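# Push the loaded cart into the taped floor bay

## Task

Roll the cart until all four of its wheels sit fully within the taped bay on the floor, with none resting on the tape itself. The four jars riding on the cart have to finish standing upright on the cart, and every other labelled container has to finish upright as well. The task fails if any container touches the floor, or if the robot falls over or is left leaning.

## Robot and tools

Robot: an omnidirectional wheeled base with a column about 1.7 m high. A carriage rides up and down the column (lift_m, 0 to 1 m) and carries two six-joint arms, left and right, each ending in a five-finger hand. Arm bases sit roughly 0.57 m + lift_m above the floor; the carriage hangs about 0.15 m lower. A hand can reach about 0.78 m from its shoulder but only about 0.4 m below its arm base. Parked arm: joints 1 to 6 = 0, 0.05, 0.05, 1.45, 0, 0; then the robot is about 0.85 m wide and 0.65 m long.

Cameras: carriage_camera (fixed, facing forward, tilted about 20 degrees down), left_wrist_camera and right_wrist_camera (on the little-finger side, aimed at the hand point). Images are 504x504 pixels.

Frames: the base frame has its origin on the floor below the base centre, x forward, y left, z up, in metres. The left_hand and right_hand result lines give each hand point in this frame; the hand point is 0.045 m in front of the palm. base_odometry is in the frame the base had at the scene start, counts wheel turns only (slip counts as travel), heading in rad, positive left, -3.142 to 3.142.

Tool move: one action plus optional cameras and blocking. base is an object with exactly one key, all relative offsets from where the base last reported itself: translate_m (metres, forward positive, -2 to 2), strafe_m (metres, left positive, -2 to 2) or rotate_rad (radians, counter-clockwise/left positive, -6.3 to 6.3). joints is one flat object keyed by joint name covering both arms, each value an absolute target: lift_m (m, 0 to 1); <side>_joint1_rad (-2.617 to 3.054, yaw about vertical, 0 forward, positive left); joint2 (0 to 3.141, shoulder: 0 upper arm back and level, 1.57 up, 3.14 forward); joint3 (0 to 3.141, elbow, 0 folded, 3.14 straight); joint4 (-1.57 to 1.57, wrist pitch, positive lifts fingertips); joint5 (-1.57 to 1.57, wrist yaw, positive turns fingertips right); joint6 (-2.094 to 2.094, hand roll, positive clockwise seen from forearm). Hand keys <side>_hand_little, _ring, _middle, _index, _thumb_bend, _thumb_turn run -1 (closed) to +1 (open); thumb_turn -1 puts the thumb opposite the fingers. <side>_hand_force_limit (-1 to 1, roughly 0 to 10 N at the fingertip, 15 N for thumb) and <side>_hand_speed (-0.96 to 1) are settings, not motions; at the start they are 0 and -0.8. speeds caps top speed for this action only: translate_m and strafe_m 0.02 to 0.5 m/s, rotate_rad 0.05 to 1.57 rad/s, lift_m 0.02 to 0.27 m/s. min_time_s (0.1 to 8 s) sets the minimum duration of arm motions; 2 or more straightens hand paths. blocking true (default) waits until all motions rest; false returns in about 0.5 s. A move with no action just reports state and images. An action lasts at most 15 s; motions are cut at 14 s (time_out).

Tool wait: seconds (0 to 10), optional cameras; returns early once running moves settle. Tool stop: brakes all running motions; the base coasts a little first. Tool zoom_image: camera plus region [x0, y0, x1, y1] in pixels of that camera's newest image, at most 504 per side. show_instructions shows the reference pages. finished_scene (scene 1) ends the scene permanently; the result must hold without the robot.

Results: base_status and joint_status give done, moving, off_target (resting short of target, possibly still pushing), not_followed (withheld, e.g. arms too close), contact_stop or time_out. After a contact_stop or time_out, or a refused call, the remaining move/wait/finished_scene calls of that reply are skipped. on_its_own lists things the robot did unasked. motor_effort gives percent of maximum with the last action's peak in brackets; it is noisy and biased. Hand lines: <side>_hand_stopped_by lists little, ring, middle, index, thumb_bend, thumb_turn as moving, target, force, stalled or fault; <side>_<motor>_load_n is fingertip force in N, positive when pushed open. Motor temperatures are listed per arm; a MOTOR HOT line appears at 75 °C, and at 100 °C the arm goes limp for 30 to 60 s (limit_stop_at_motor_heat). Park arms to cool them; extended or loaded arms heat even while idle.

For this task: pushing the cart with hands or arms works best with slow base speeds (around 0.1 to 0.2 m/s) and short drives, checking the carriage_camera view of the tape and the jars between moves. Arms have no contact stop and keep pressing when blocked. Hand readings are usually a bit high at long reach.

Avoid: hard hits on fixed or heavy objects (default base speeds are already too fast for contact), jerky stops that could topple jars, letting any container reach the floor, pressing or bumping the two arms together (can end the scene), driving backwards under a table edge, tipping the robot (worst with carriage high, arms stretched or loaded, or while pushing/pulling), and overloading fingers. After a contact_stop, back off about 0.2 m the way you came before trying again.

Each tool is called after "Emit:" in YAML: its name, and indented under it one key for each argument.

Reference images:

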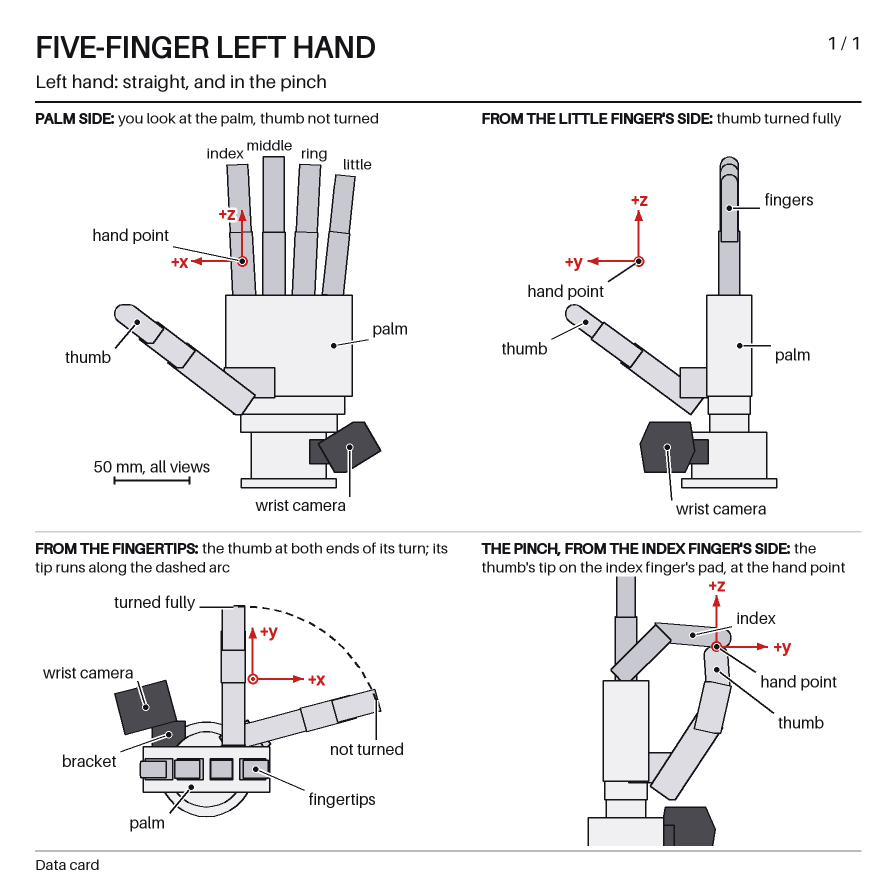

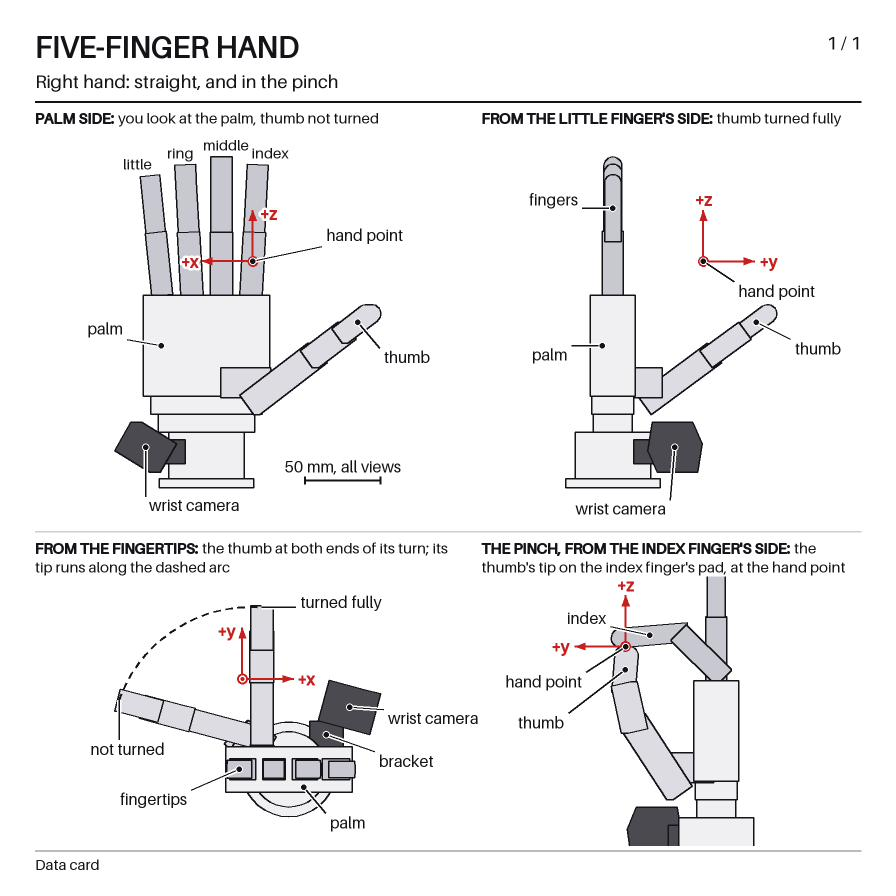

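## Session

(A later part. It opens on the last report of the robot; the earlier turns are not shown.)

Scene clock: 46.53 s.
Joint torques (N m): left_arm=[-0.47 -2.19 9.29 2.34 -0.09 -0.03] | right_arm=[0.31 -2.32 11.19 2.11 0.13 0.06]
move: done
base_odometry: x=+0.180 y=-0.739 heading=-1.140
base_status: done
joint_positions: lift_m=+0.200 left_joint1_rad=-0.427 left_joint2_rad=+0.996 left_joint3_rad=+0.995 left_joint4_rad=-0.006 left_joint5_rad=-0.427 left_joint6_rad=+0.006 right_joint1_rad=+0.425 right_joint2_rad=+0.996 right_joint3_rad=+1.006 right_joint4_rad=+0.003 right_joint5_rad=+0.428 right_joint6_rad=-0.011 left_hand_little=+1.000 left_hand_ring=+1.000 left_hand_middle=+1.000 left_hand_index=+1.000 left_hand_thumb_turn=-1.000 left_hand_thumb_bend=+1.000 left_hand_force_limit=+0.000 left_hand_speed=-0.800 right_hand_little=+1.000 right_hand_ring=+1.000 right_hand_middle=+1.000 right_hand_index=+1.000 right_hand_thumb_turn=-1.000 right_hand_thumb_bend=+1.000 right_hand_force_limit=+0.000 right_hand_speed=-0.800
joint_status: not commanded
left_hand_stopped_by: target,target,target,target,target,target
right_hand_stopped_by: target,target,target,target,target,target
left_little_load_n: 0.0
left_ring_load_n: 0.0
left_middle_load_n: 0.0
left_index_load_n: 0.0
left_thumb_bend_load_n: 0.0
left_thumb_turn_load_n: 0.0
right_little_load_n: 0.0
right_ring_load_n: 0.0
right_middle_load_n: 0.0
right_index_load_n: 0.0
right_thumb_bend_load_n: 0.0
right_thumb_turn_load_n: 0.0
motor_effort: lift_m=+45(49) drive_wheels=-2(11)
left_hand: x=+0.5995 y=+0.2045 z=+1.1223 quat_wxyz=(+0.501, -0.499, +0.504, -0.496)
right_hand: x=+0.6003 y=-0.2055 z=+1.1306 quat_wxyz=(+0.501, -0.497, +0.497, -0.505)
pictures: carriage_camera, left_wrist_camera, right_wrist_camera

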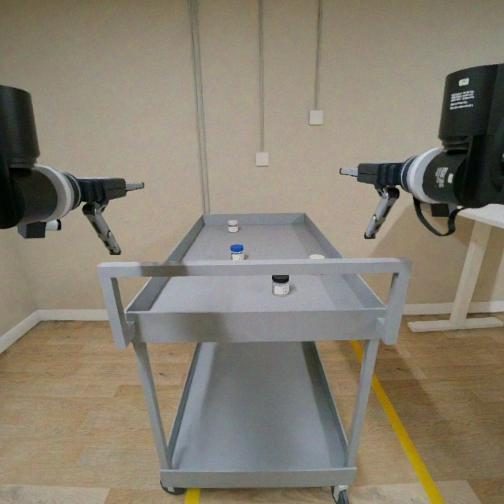

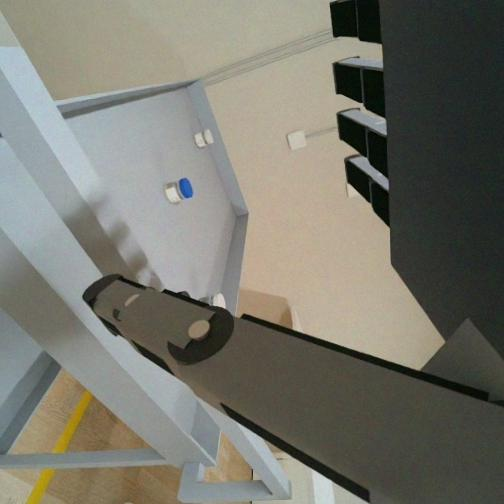

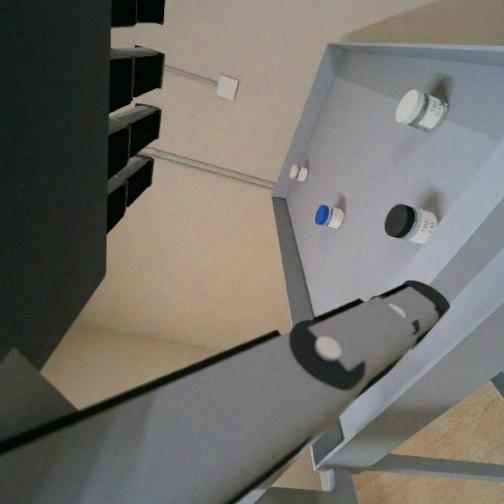

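Emit:
move:
  base: {"strafe_m": -0.025}
  speeds: {"strafe_m": 0.05, "lift_m": 0.1}
  joints: {"right_joint3_rad": 0.975, "right_joint4_rad": 0.04, "lift_m": 0.15}
  min_time_s: 1.5

Emit:
move:
  base: {"translate_m": 0.012}
  speeds: {"translate_m": 0.05}
  cameras: ["all"]

Emit:
zoom_image:
  camera: "carriage_camera"
  region: [20, 120, 460, 440]

Scene clock: 48.93 s.
Joint torques (N m): left_arm=[-0.39 -2.4 8.64 2.38 -0.09 -0.03] | right_arm=[0.28 -2.3 7.5 2.25 0.11 0.05]
move: done
base_odometry: x=+0.157 y=-0.750 heading=-1.139
base_status: done
joint_positions: lift_m=+0.150 left_joint1_rad=-0.427 left_joint2_rad=+0.998 left_joint3_rad=+1.002 left_joint4_rad=-0.010 left_joint5_rad=-0.427 left_joint6_rad=+0.006 right_joint1_rad=+0.425 right_joint2_rad=+0.996 right_joint3_rad=+0.986 right_joint4_rad=+0.032 right_joint5_rad=+0.429 right_joint6_rad=-0.011 left_hand_little=+1.000 left_hand_ring=+1.000 left_hand_middle=+1.000 left_hand_index=+1.000 left_hand_thumb_turn=-1.000 left_hand_thumb_bend=+1.000 left_hand_force_limit=+0.000 left_hand_speed=-0.800 right_hand_little=+1.000 right_hand_ring=+1.000 right_hand_middle=+1.000 right_hand_index=+1.000 right_hand_thumb_turn=-1.000 right_hand_thumb_bend=+1.000 right_hand_force_limit=+0.000 right_hand_speed=-0.800
joint_status: all done
left_hand_stopped_by: target,target,target,target,target,target
right_hand_stopped_by: target,target,target,target,target,target
left_little_load_n: 0.0
left_ring_load_n: -0.5
left_middle_load_n: -0.5
left_index_load_n: 0.0
left_thumb_bend_load_n: 0.0
left_thumb_turn_load_n: 0.0
right_little_load_n: 0.0
right_ring_load_n: -0.5
right_middle_load_n: 0.0
right_index_load_n: 0.0
right_thumb_bend_load_n: 0.0
right_thumb_turn_load_n: 0.0
motor_effort: lift_m=+40(44) drive_wheels=-2(10)
left_hand: x=+0.5996 y=+0.2041 z=+1.0743 quat_wxyz=(+0.501, -0.499, +0.504, -0.496)
right_hand: x=+0.6018 y=-0.2048 z=+1.0782 quat_wxyz=(+0.504, -0.494, +0.496, -0.507)
pictures: none

Scene clock: 49.67 s.
Joint torques (N m): left_arm=[-0.39 -2.33 8.69 2.34 -0.08 -0.04] | right_arm=[0.28 -2.51 7.58 2.16 0.11 0.05]
move: done
base_odometry: x=+0.162 y=-0.761 heading=-1.140
base_status: done
joint_positions: lift_m=+0.150 left_joint1_rad=-0.427 left_joint2_rad=+0.998 left_joint3_rad=+1.002 left_joint4_rad=-0.009 left_joint5_rad=-0.428 left_joint6_rad=+0.006 right_joint1_rad=+0.425 right_joint2_rad=+0.997 right_joint3_rad=+0.986 right_joint4_rad=+0.038 right_joint5_rad=+0.430 right_joint6_rad=-0.011 left_hand_little=+1.000 left_hand_ring=+1.000 left_hand_middle=+1.000 left_hand_index=+1.000 left_hand_thumb_turn=-1.000 left_hand_thumb_bend=+1.000 left_hand_force_limit=+0.000 left_hand_speed=-0.800 right_hand_little=+1.000 right_hand_ring=+1.000 right_hand_middle=+1.000 right_hand_index=+1.000 right_hand_thumb_turn=-1.000 right_hand_thumb_bend=+1.000 right_hand_force_limit=+0.000 right_hand_speed=-0.800
joint_status: not commanded
left_hand_stopped_by: target,target,target,target,target,target
right_hand_stopped_by: target,target,target,target,target,target
left_little_load_n: 0.0
left_ring_load_n: 0.0
left_middle_load_n: 0.0
left_index_load_n: 0.0
left_thumb_bend_load_n: 0.0
left_thumb_turn_load_n: 0.0
right_little_load_n: 0.0
right_ring_load_n: 0.0
right_middle_load_n: 0.0
right_index_load_n: 0.0
right_thumb_bend_load_n: 0.0
right_thumb_turn_load_n: 0.0
motor_effort: lift_m=+39(46) drive_wheels=+4(9)
left_hand: x=+0.5997 y=+0.2042 z=+1.0745 quat_wxyz=(+0.501, -0.499, +0.503, -0.497)
right_hand: x=+0.6023 y=-0.2047 z=+1.0790 quat_wxyz=(+0.505, -0.493, +0.495, -0.507)
pictures: carriage_camera, left_wrist_camera, right_wrist_camera

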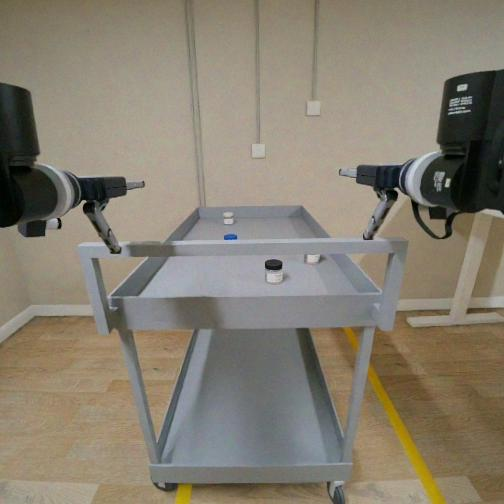

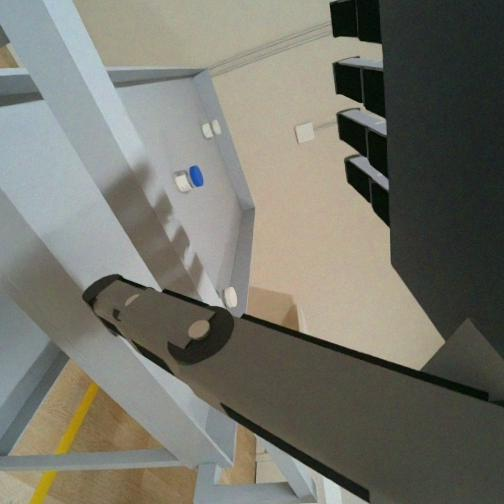

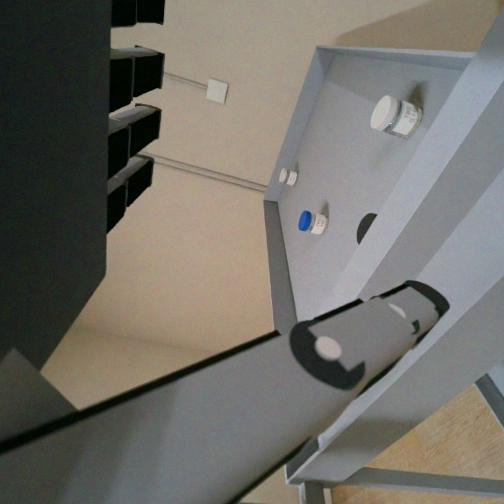

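Scaled by 1.145 from the camera's image (finer frame: 720x720).

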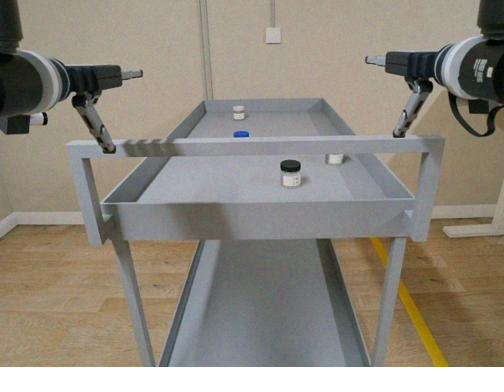

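Emit:
move:
  base: {"translate_m": -0.01}
  speeds: {"translate_m": 0.05, "lift_m": 0.05}
  joints: {"lift_m": 0.11}
  cameras: ["all"]

Emit:
zoom_image:
  camera: "carriage_camera"
  region: [40, 120, 240, 320]

Emit:
zoom_image:
  camera: "carriage_camera"
  region: [260, 120, 460, 320]

Scene clock: 52.23 s.
Joint torques (N m): left_arm=[-0.38 -2.47 8.59 2.38 -0.09 -0.02] | right_arm=[0.24 -2.66 7.98 2.1 0.1 0.04]
move: done
base_odometry: x=+0.158 y=-0.752 heading=-1.139
base_status: done
joint_positions: lift_m=+0.110 left_joint1_rad=-0.428 left_joint2_rad=+0.999 left_joint3_rad=+1.002 left_joint4_rad=-0.010 left_joint5_rad=-0.428 left_joint6_rad=+0.006 right_joint1_rad=+0.425 right_joint2_rad=+0.997 right_joint3_rad=+0.982 right_joint4_rad=+0.041 right_joint5_rad=+0.430 right_joint6_rad=-0.011 left_hand_little=+1.000 left_hand_ring=+1.000 left_hand_middle=+1.000 left_hand_index=+1.000 left_hand_thumb_turn=-1.000 left_hand_thumb_bend=+1.000 left_hand_force_limit=+0.000 left_hand_speed=-0.800 right_hand_little=+1.000 right_hand_ring=+1.000 right_hand_middle=+1.000 right_hand_index=+1.000 right_hand_thumb_turn=-1.000 right_hand_thumb_bend=+1.000 right_hand_force_limit=+0.000 right_hand_speed=-0.800
joint_status: all done
left_hand_stopped_by: target,target,target,target,target,target
right_hand_stopped_by: target,target,target,target,target,target
left_little_load_n: 0.0
left_ring_load_n: 0.0
left_middle_load_n: 0.0
left_index_load_n: 0.0
left_thumb_bend_load_n: 0.0
left_thumb_turn_load_n: 0.0
right_little_load_n: 0.0
right_ring_load_n: 0.0
right_middle_load_n: 0.0
right_index_load_n: 0.0
right_thumb_bend_load_n: 0.0
right_thumb_turn_load_n: 0.0
motor_effort: lift_m=+42(44) drive_wheels=-1(11)
left_hand: x=+0.5998 y=+0.2040 z=+1.0342 quat_wxyz=(+0.501, -0.499, +0.504, -0.496)
right_hand: x=+0.6026 y=-0.2047 z=+1.0378 quat_wxyz=(+0.504, -0.493, +0.495, -0.507)
pictures: carriage_camera, left_wrist_camera, right_wrist_camera

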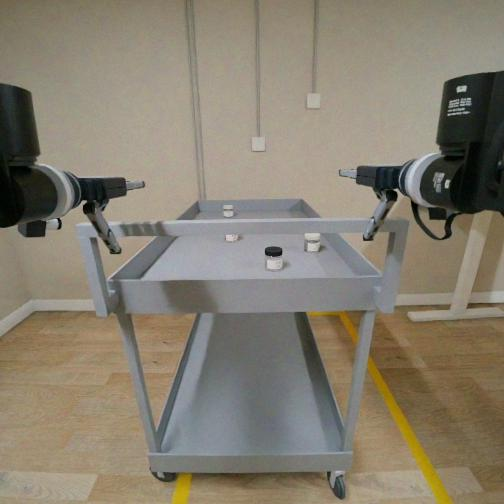

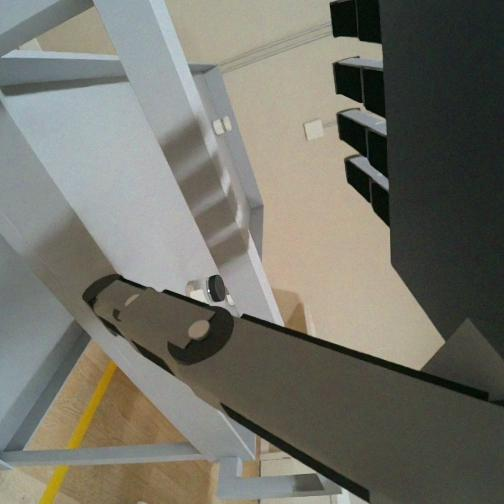

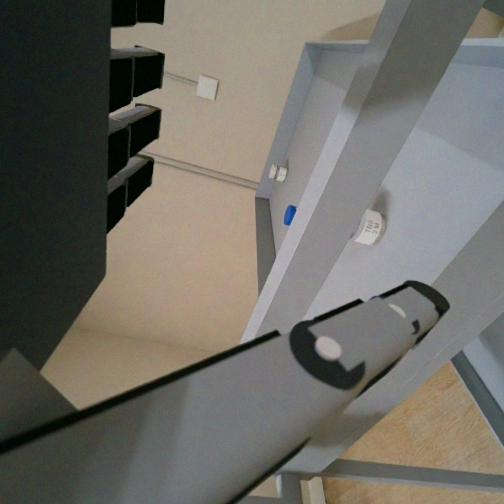

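Scaled by 2.520 from the camera's image (finer frame: 720x720).

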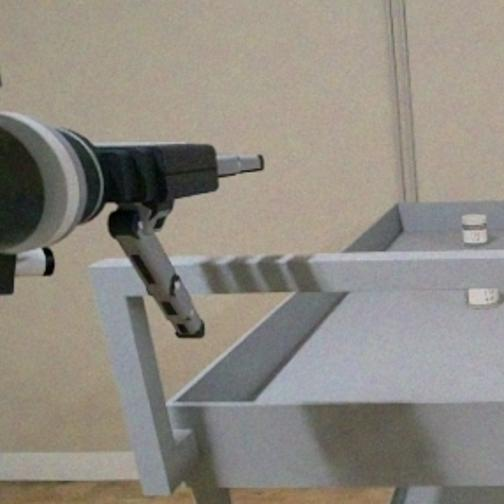

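Scaled by 2.520 from the camera's image (finer frame: 720x720).

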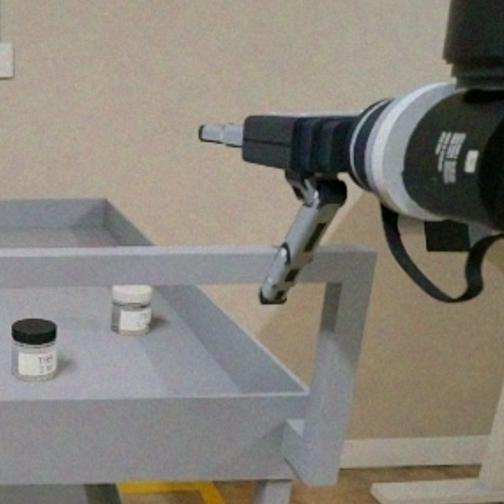

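Emit:
move:
  joints: {"lift_m": 0.07, "right_joint3_rad": 0.94, "right_joint4_rad": 0.06}
  speeds: {"lift_m": 0.05}
  min_time_s: 1
  cameras: ["all"]

Emit:
zoom_image:
  camera: "carriage_camera"
  region: [40, 120, 240, 320]

Emit:
zoom_image:
  camera: "carriage_camera"
  region: [260, 120, 460, 320]

Scene clock: 54.27 s.
Joint torques (N m): left_arm=[-0.39 -2.4 8.59 2.37 -0.09 -0.03] | right_arm=[0.29 -2.56 7.76 2.21 0.11 0.05]
move: done
base_odometry: x=+0.158 y=-0.752 heading=-1.139
base_status: not commanded
joint_positions: lift_m=+0.070 left_joint1_rad=-0.428 left_joint2_rad=+0.999 left_joint3_rad=+1.002 left_joint4_rad=-0.009 left_joint5_rad=-0.428 left_joint6_rad=+0.006 right_joint1_rad=+0.425 right_joint2_rad=+0.997 right_joint3_rad=+0.949 right_joint4_rad=+0.053 right_joint5_rad=+0.430 right_joint6_rad=-0.011 left_hand_little=+1.000 left_hand_ring=+1.000 left_hand_middle=+1.000 left_hand_index=+1.000 left_hand_thumb_turn=-1.000 left_hand_thumb_bend=+1.000 left_hand_force_limit=+0.000 left_hand_speed=-0.800 right_hand_little=+1.000 right_hand_ring=+1.000 right_hand_middle=+1.000 right_hand_index=+1.000 right_hand_thumb_turn=-1.000 right_hand_thumb_bend=+1.000 right_hand_force_limit=+0.000 right_hand_speed=-0.800
joint_status: all done
left_hand_stopped_by: target,target,target,target,target,target
right_hand_stopped_by: target,target,target,target,target,target
left_little_load_n: 0.0
left_ring_load_n: 0.0
left_middle_load_n: 0.0
left_index_load_n: 0.0
left_thumb_bend_load_n: 0.0
left_thumb_turn_load_n: 0.0
right_little_load_n: 0.0
right_ring_load_n: 0.0
right_middle_load_n: 0.0
right_index_load_n: 0.0
right_thumb_bend_load_n: 0.0
right_thumb_turn_load_n: 0.0
motor_effort: lift_m=+42(46) drive_wheels=-2(2)
left_hand: x=+0.5998 y=+0.2040 z=+0.9944 quat_wxyz=(+0.501, -0.499, +0.504, -0.496)
right_hand: x=+0.6031 y=-0.2044 z=+0.9842 quat_wxyz=(+0.497, -0.500, +0.498, -0.505)
pictures: carriage_camera, left_wrist_camera, right_wrist_camera

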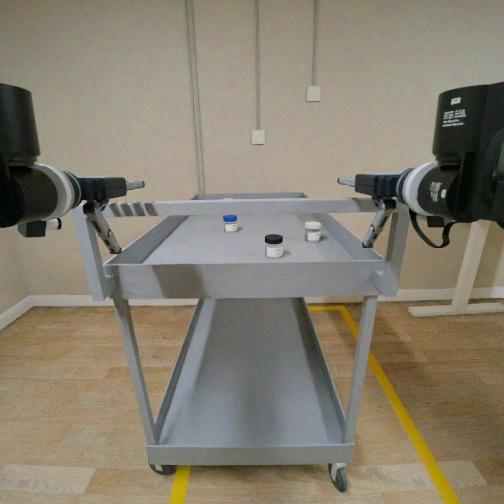

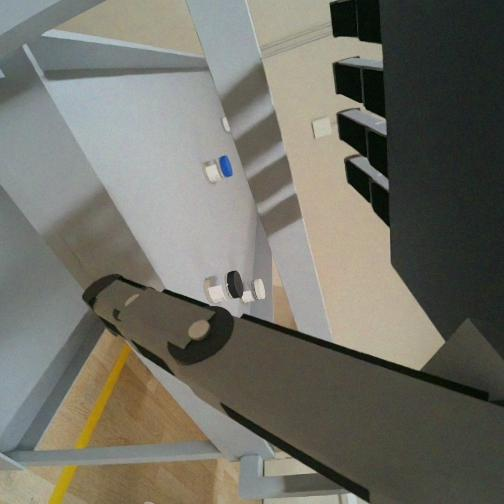

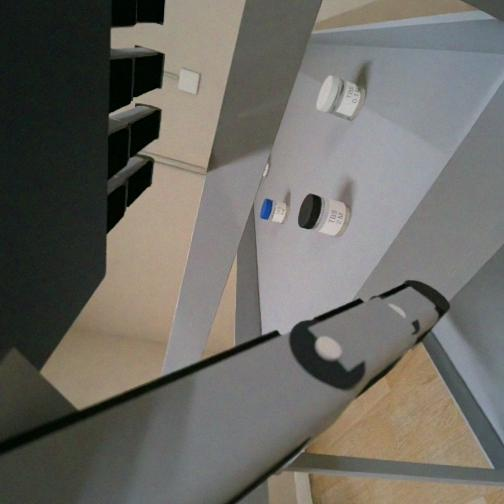

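Scaled by 2.520 from the camera's image (finer frame: 720x720).

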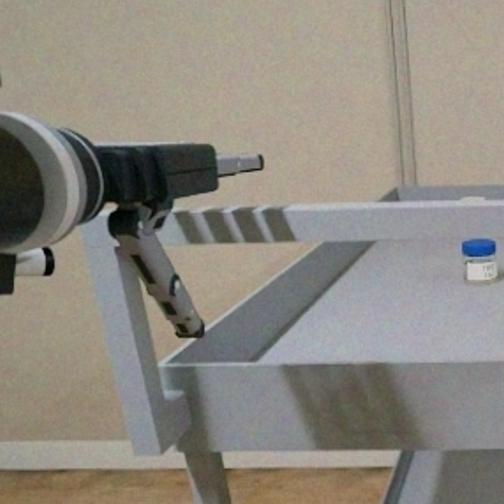

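Scaled by 2.520 from the camera's image (finer frame: 720x720).

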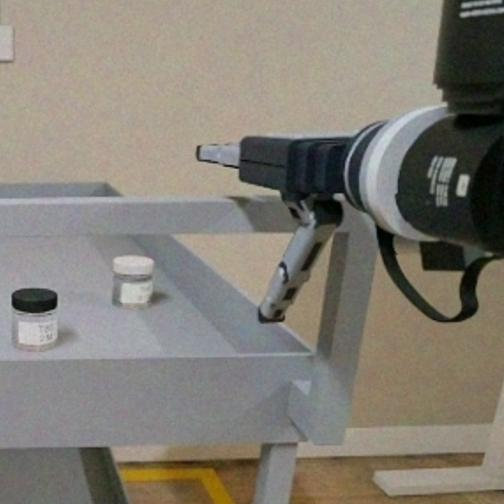

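Emit:
move:
  joints: {"left_hand_little": -1, "left_hand_ring": -1, "left_hand_middle": -1, "left_hand_index": -1, "left_hand_thumb_bend": -1, "left_hand_speed": -0.9, "left_hand_force_limit": 0.1, "right_hand_little": -1, "right_hand_ring": -1, "right_hand_middle": -1, "right_hand_index": -1, "right_hand_thumb_bend": -1, "right_hand_speed": -0.9, "right_hand_force_limit": 0.1}
  cameras: ["all"]

Emit:
zoom_image:
  camera: "carriage_camera"
  region: [40, 120, 240, 320]

Emit:
zoom_image:
  camera: "carriage_camera"
  region: [260, 120, 460, 320]

Scene clock: 63.47 s.
Joint torques (N m): left_arm=[-0.39 -2.41 8.62 2.2 -0.09 -0.02] | right_arm=[0.27 -2.54 7.73 1.3 0.07 0.04]
Motor temperatures (°C): left_arm=[24 29 43 37 24 24] | right_arm=[23 27 31 39 26 26]
move: off_target
base_odometry: x=+0.158 y=-0.752 heading=-1.139
base_status: not commanded
joint_positions: lift_m=+0.070 left_joint1_rad=-0.428 left_joint2_rad=+0.999 left_joint3_rad=+1.002 left_joint4_rad=+0.002 left_joint5_rad=-0.428 left_joint6_rad=+0.005 right_joint1_rad=+0.425 right_joint2_rad=+0.997 right_joint3_rad=+0.949 right_joint4_rad=+0.140 right_joint5_rad=+0.430 right_joint6_rad=-0.010 left_hand_little=-1.000 left_hand_ring=-1.000 left_hand_middle=-0.311 left_hand_index=-0.404 left_hand_thumb_turn=-1.000 left_hand_thumb_bend=+0.302 left_hand_force_limit=+0.100 left_hand_speed=-0.900 right_hand_little=-1.000 right_hand_ring=-1.000 right_hand_middle=+0.173 right_hand_index=-0.386 right_hand_thumb_turn=-1.000 right_hand_thumb_bend=+0.241 right_hand_force_limit=+0.100 right_hand_speed=-0.900
joint_status: left_hand_middle off_target (ended at -0.311, target -1.000); left_hand_index off_target (ended at -0.404, target -1.000); left_hand_thumb_bend off_target (ended at +0.302, target -1.000); right_hand_middle off_target (ended at +0.173, target -1.000); right_hand_index off_target (ended at -0.386, target -1.000); right_hand_thumb_bend off_target (ended at +0.241, target -1.000); the others done
left_hand_stopped_by: target,target,force,force,force,target
right_hand_stopped_by: target,target,force,force,force,target
left_little_load_n: 0.0
left_ring_load_n: 0.0
left_middle_load_n: 6.0
left_index_load_n: 5.5
left_thumb_bend_load_n: 9.5
left_thumb_turn_load_n: 0.5
right_little_load_n: 0.0
right_ring_load_n: 0.0
right_middle_load_n: 4.5
right_index_load_n: 7.5
right_thumb_bend_load_n: 8.0
right_thumb_turn_load_n: 0.0
motor_effort: lift_m=+43(44) drive_wheels=-1(2)
left_hand: x=+0.6004 y=+0.2036 z=+0.9973 quat_wxyz=(+0.502, -0.498, +0.500, -0.500)
right_hand: x=+0.6069 y=-0.2027 z=+1.0075 quat_wxyz=(+0.526, -0.470, +0.487, -0.515)
pictures: carriage_camera, left_wrist_camera, right_wrist_camera

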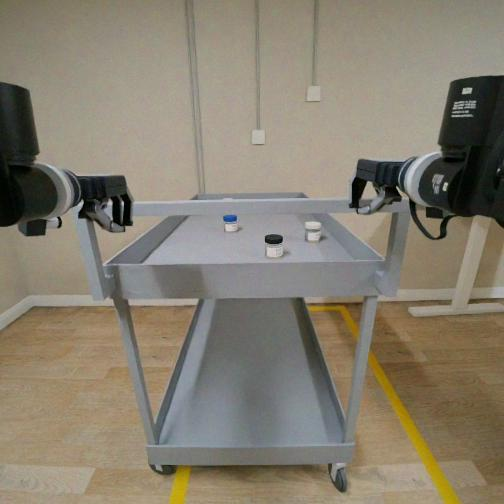

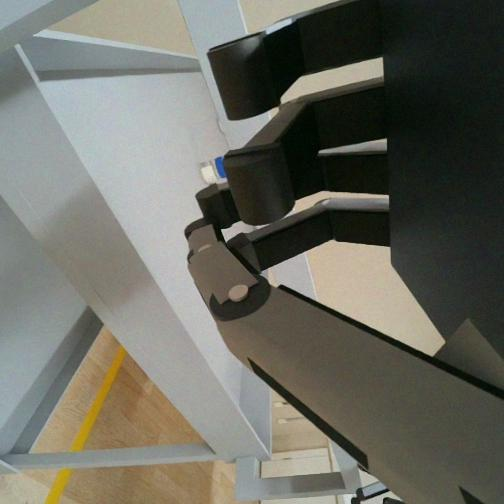

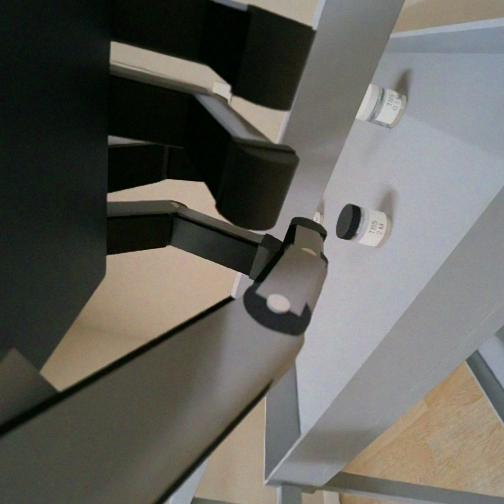

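Scaled by 2.520 from the camera's image (finer frame: 720x720).

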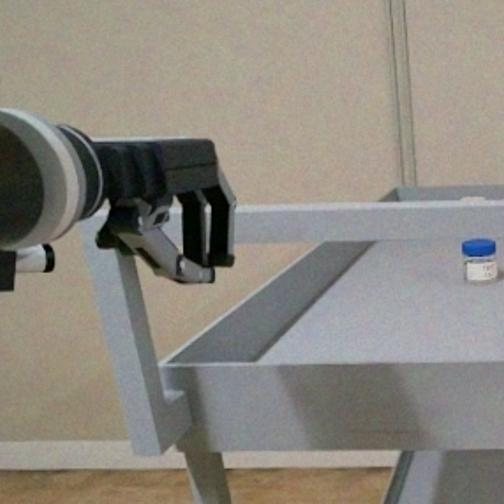

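Scaled by 2.520 from the camera's image (finer frame: 720x720).

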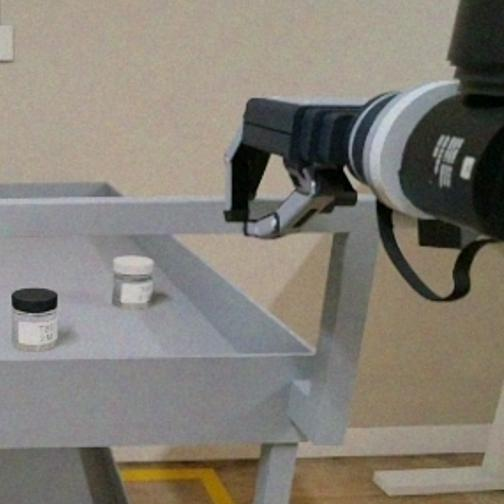

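Emit:
move:
  joints: {"left_hand_little": 1, "left_hand_ring": 1, "left_hand_middle": 1, "left_hand_index": 1, "left_hand_thumb_bend": 1, "left_hand_speed": -0.6, "right_hand_little": 1, "right_hand_ring": 1, "right_hand_middle": 1, "right_hand_index": 1, "right_hand_thumb_bend": 1, "right_hand_speed": -0.6}
  cameras: ["all"]

Emit:
zoom_image:
  camera: "left_wrist_camera"
  region: [100, 0, 504, 404]

Emit:
zoom_image:
  camera: "right_wrist_camera"
  region: [0, 0, 404, 404]

Scene clock: 67.53 s.
Joint torques (N m): left_arm=[-0.42 -2.45 8.66 2.27 -0.09 -0.02] | right_arm=[-0.06 -2.66 9.02 2.21 0.14 0.04]
move: done
base_odometry: x=+0.158 y=-0.752 heading=-1.139
base_status: not commanded
joint_positions: lift_m=+0.070 left_joint1_rad=-0.428 left_joint2_rad=+0.999 left_joint3_rad=+1.002 left_joint4_rad=-0.001 left_joint5_rad=-0.428 left_joint6_rad=+0.005 right_joint1_rad=+0.429 right_joint2_rad=+0.997 right_joint3_rad=+0.937 right_joint4_rad=+0.053 right_joint5_rad=+0.428 right_joint6_rad=-0.010 left_hand_little=+1.000 left_hand_ring=+1.000 left_hand_middle=+1.000 left_hand_index=+1.000 left_hand_thumb_turn=-1.000 left_hand_thumb_bend=+1.000 left_hand_force_limit=+0.100 left_hand_speed=-0.600 right_hand_little=+1.000 right_hand_ring=+1.000 right_hand_middle=+1.000 right_hand_index=+1.000 right_hand_thumb_turn=-1.000 right_hand_thumb_bend=+1.000 right_hand_force_limit=+0.100 right_hand_speed=-0.600
joint_status: all done
left_hand_stopped_by: target,target,target,target,target,target
right_hand_stopped_by: target,target,target,target,target,target
left_little_load_n: 0.0
left_ring_load_n: 0.0
left_middle_load_n: 0.0
left_index_load_n: 0.0
left_thumb_bend_load_n: 0.0
left_thumb_turn_load_n: 0.0
right_little_load_n: 0.0
right_ring_load_n: 0.0
right_middle_load_n: 0.0
right_index_load_n: 0.0
right_thumb_bend_load_n: 0.0
right_thumb_turn_load_n: 0.0
motor_effort: lift_m=+39(45) drive_wheels=+3(3)
left_hand: x=+0.6003 y=+0.2037 z=+0.9966 quat_wxyz=(+0.502, -0.498, +0.501, -0.499)
right_hand: x=+0.6024 y=-0.2024 z=+0.9782 quat_wxyz=(+0.495, -0.505, +0.498, -0.501)
pictures: carriage_camera, left_wrist_camera, right_wrist_camera

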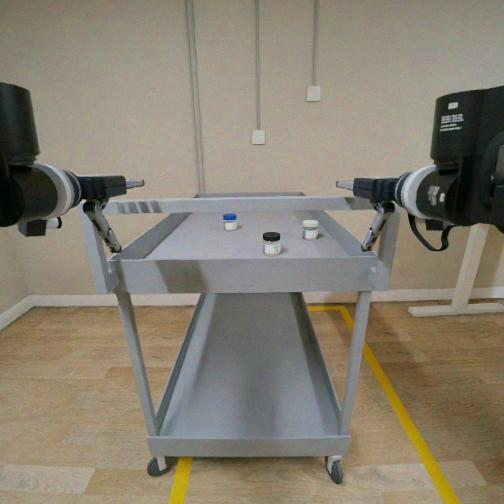

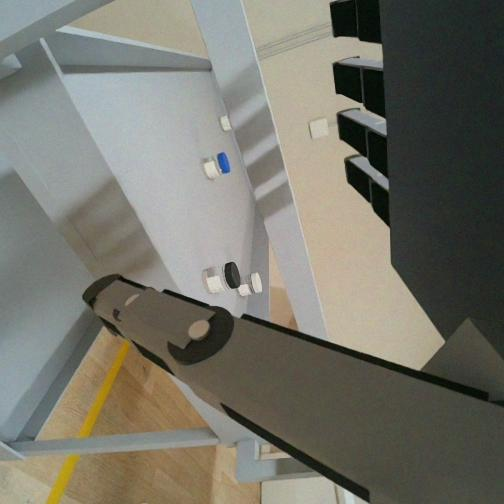

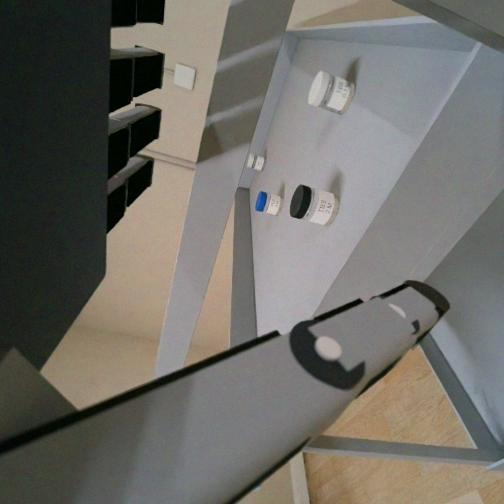

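Scaled by 1.248 from the camera's image (finer frame: 720x720).

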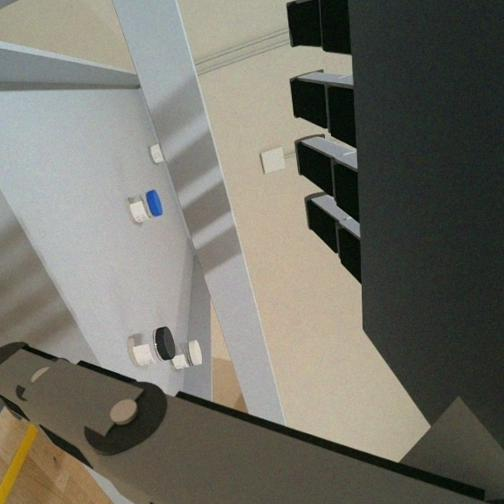

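Scaled by 1.248 from the camera's image (finer frame: 720x720).

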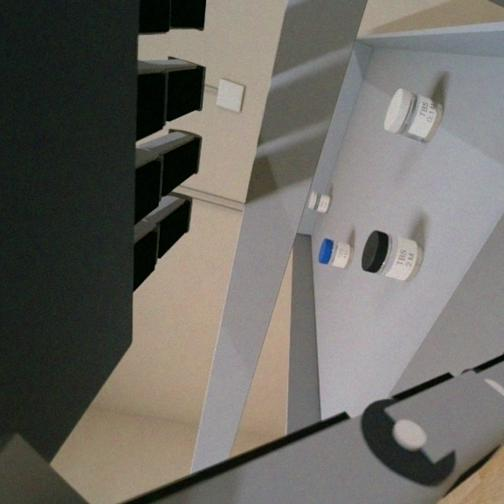

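Emit:
move:
  base: {"translate_m": 0.02}
  speeds: {"translate_m": 0.05}
  cameras: ["all"]

Emit:
zoom_image:
  camera: "carriage_camera"
  region: [50, 120, 250, 320]

Emit:
zoom_image:
  camera: "carriage_camera"
  region: [250, 120, 450, 320]

Scene clock: 72.70 s.
Joint torques (N m): left_arm=[-0.4 -2.41 8.65 2.3 -0.09 -0.03] | right_arm=[-0.05 -2.59 8.92 2.19 0.14 0.04]
move: done
base_odometry: x=+0.166 y=-0.770 heading=-1.140
base_status: done
joint_positions: lift_m=+0.070 left_joint1_rad=-0.428 left_joint2_rad=+0.999 left_joint3_rad=+1.002 left_joint4_rad=-0.005 left_joint5_rad=-0.428 left_joint6_rad=+0.005 right_joint1_rad=+0.429 right_joint2_rad=+0.997 right_joint3_rad=+0.937 right_joint4_rad=+0.058 right_joint5_rad=+0.428 right_joint6_rad=-0.010 left_hand_little=+1.000 left_hand_ring=+1.000 left_hand_middle=+1.000 left_hand_index=+1.000 left_hand_thumb_turn=-1.000 left_hand_thumb_bend=+1.000 left_hand_force_limit=+0.100 left_hand_speed=-0.600 right_hand_little=+1.000 right_hand_ring=+1.000 right_hand_middle=+1.000 right_hand_index=+1.000 right_hand_thumb_turn=-1.000 right_hand_thumb_bend=+1.000 right_hand_force_limit=+0.100 right_hand_speed=-0.600
joint_status: not commanded
left_hand_stopped_by: target,target,target,target,target,target
right_hand_stopped_by: target,target,target,target,target,target
left_little_load_n: 0.0
left_ring_load_n: 0.0
left_middle_load_n: 0.0
left_index_load_n: 0.0
left_thumb_bend_load_n: 0.0
left_thumb_turn_load_n: 0.0
right_little_load_n: -0.5
right_ring_load_n: 0.0
right_middle_load_n: 0.5
right_index_load_n: -0.5
right_thumb_bend_load_n: 0.0
right_thumb_turn_load_n: 0.0
motor_effort: lift_m=+39(45) drive_wheels=-2(9)
left_hand: x=+0.6001 y=+0.2038 z=+0.9957 quat_wxyz=(+0.501, -0.499, +0.502, -0.498)
right_hand: x=+0.6027 y=-0.2023 z=+0.9797 quat_wxyz=(+0.497, -0.503, +0.497, -0.502)
pictures: carriage_camera, left_wrist_camera, right_wrist_camera

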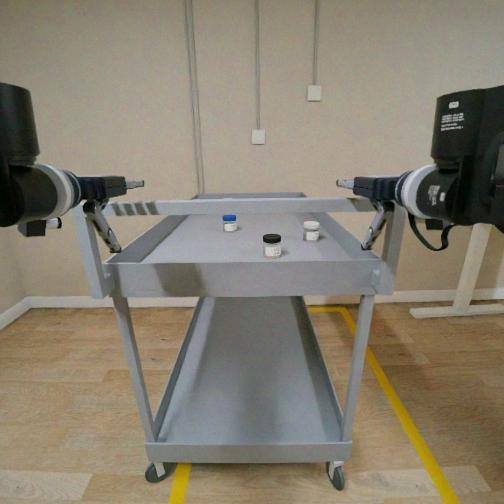

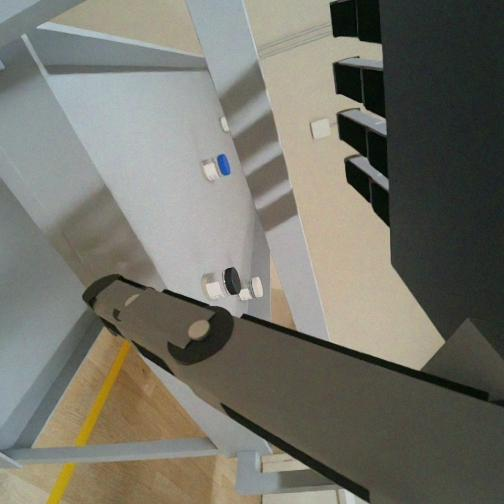

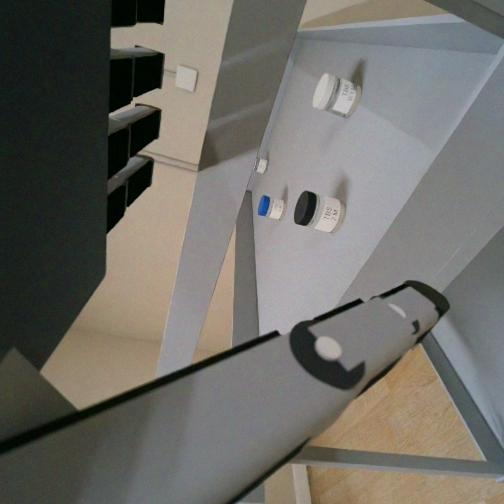

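Scaled by 2.520 from the camera's image (finer frame: 720x720).

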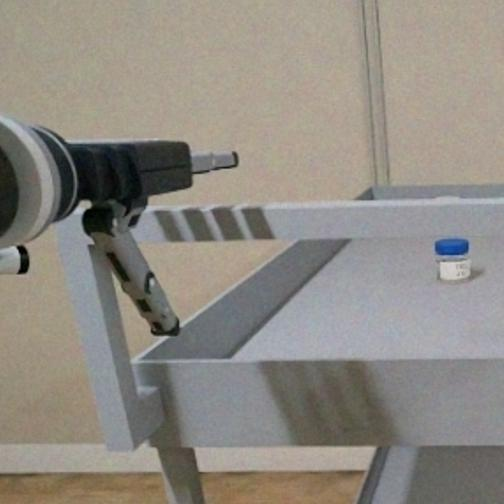

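Scaled by 2.520 from the camera's image (finer frame: 720x720).

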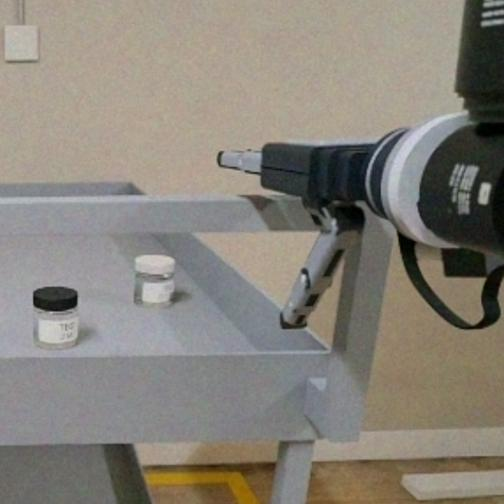

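Emit:
move:
  base: {"translate_m": 0.025}
  speeds: {"translate_m": 0.05}
  cameras: ["all"]

Emit:
zoom_image:
  camera: "carriage_camera"
  region: [50, 120, 250, 320]

Emit:
zoom_image:
  camera: "carriage_camera"
  region: [250, 120, 450, 320]

Scene clock: 75.13 s.
Joint torques (N m): left_arm=[-0.4 -2.51 8.62 2.34 -0.08 -0.02] | right_arm=[-0.02 -2.67 8.77 2.16 0.14 0.04]
move: done
base_odometry: x=+0.177 y=-0.793 heading=-1.140
base_status: done
joint_positions: lift_m=+0.070 left_joint1_rad=-0.428 left_joint2_rad=+0.999 left_joint3_rad=+1.002 left_joint4_rad=-0.006 left_joint5_rad=-0.428 left_joint6_rad=+0.005 right_joint1_rad=+0.429 right_joint2_rad=+0.997 right_joint3_rad=+0.937 right_joint4_rad=+0.061 right_joint5_rad=+0.428 right_joint6_rad=-0.010 left_hand_little=+1.000 left_hand_ring=+1.000 left_hand_middle=+1.000 left_hand_index=+1.000 left_hand_thumb_turn=-1.000 left_hand_thumb_bend=+1.000 left_hand_force_limit=+0.100 left_hand_speed=-0.600 right_hand_little=+1.000 right_hand_ring=+1.000 right_hand_middle=+1.000 right_hand_index=+1.000 right_hand_thumb_turn=-1.000 right_hand_thumb_bend=+1.000 right_hand_force_limit=+0.100 right_hand_speed=-0.600
joint_status: not commanded
left_hand_stopped_by: target,target,target,target,target,target
right_hand_stopped_by: target,target,target,target,target,target
left_little_load_n: 0.0
left_ring_load_n: 0.0
left_middle_load_n: 0.0
left_index_load_n: 0.0
left_thumb_bend_load_n: 0.0
left_thumb_turn_load_n: 0.0
right_little_load_n: 0.0
right_ring_load_n: 0.0
right_middle_load_n: 0.0
right_index_load_n: -0.5
right_thumb_bend_load_n: 0.0
right_thumb_turn_load_n: 0.0
motor_effort: lift_m=+37(41) drive_wheels=-2(13)
left_hand: x=+0.6000 y=+0.2038 z=+0.9952 quat_wxyz=(+0.501, -0.499, +0.502, -0.498)
right_hand: x=+0.6028 y=-0.2022 z=+0.9803 quat_wxyz=(+0.498, -0.503, +0.497, -0.502)
pictures: carriage_camera, left_wrist_camera, right_wrist_camera

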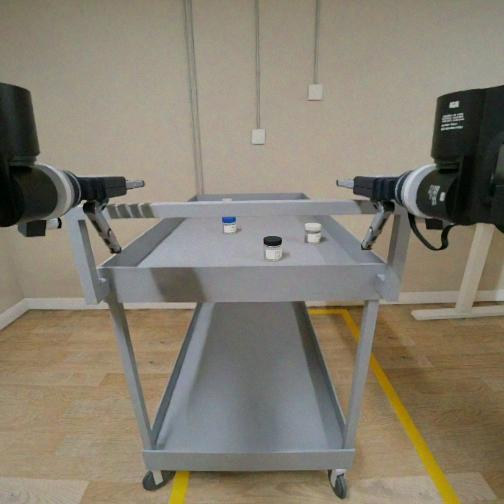

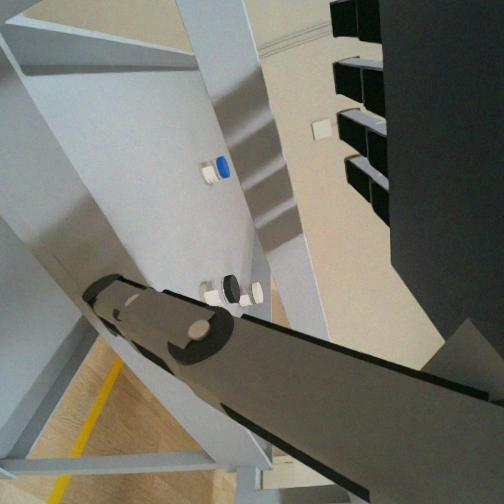

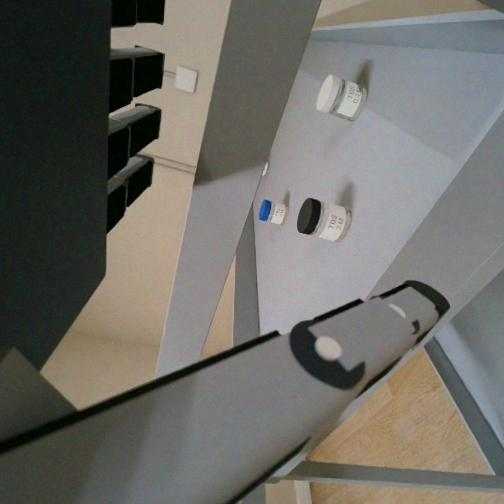

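Scaled by 2.520 from the camera's image (finer frame: 720x720).

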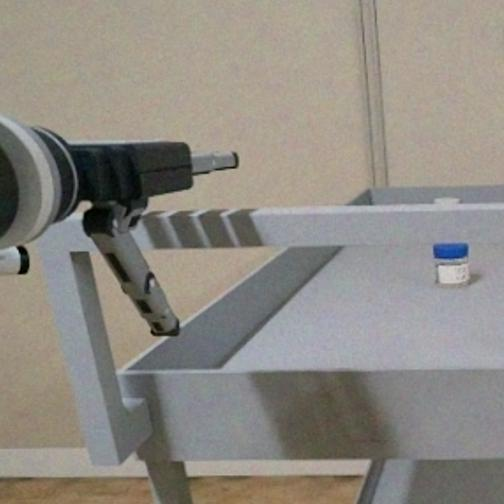

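Scaled by 2.520 from the camera's image (finer frame: 720x720).

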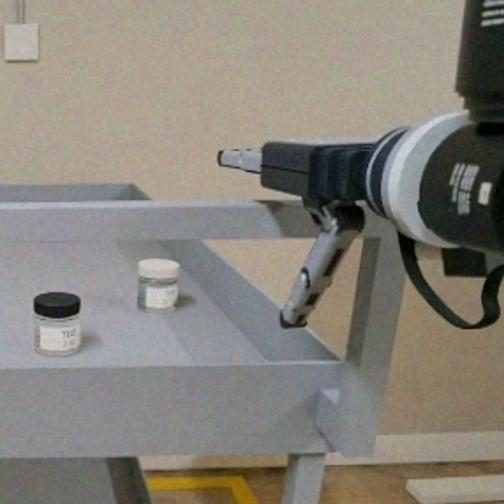

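Emit:
zoom_image:
  camera: "left_wrist_camera"
  region: [180, 150, 380, 350]

Emit:
zoom_image:
  camera: "right_wrist_camera"
  region: [120, 150, 320, 350]

Scaled by 2.520 from the camera's image (finer frame: 720x720).

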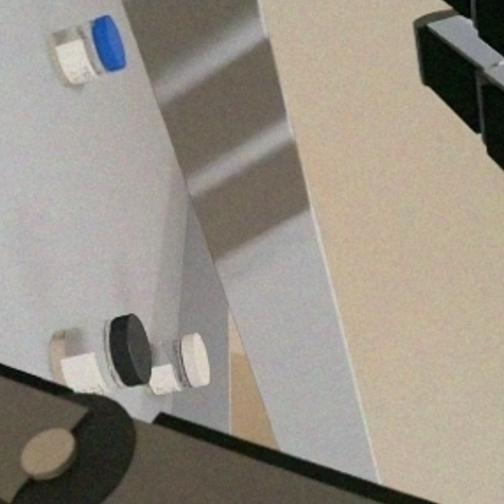

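Scaled by 2.520 from the camera's image (finer frame: 720x720).

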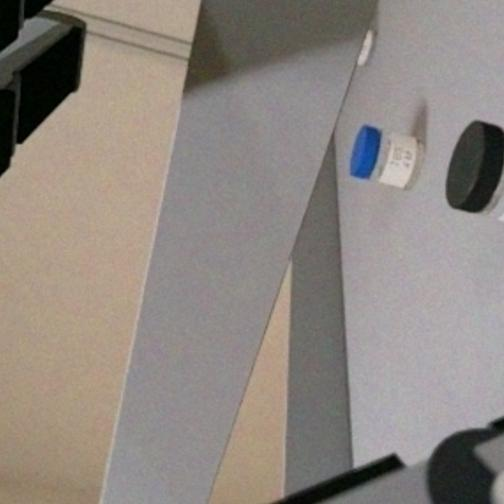

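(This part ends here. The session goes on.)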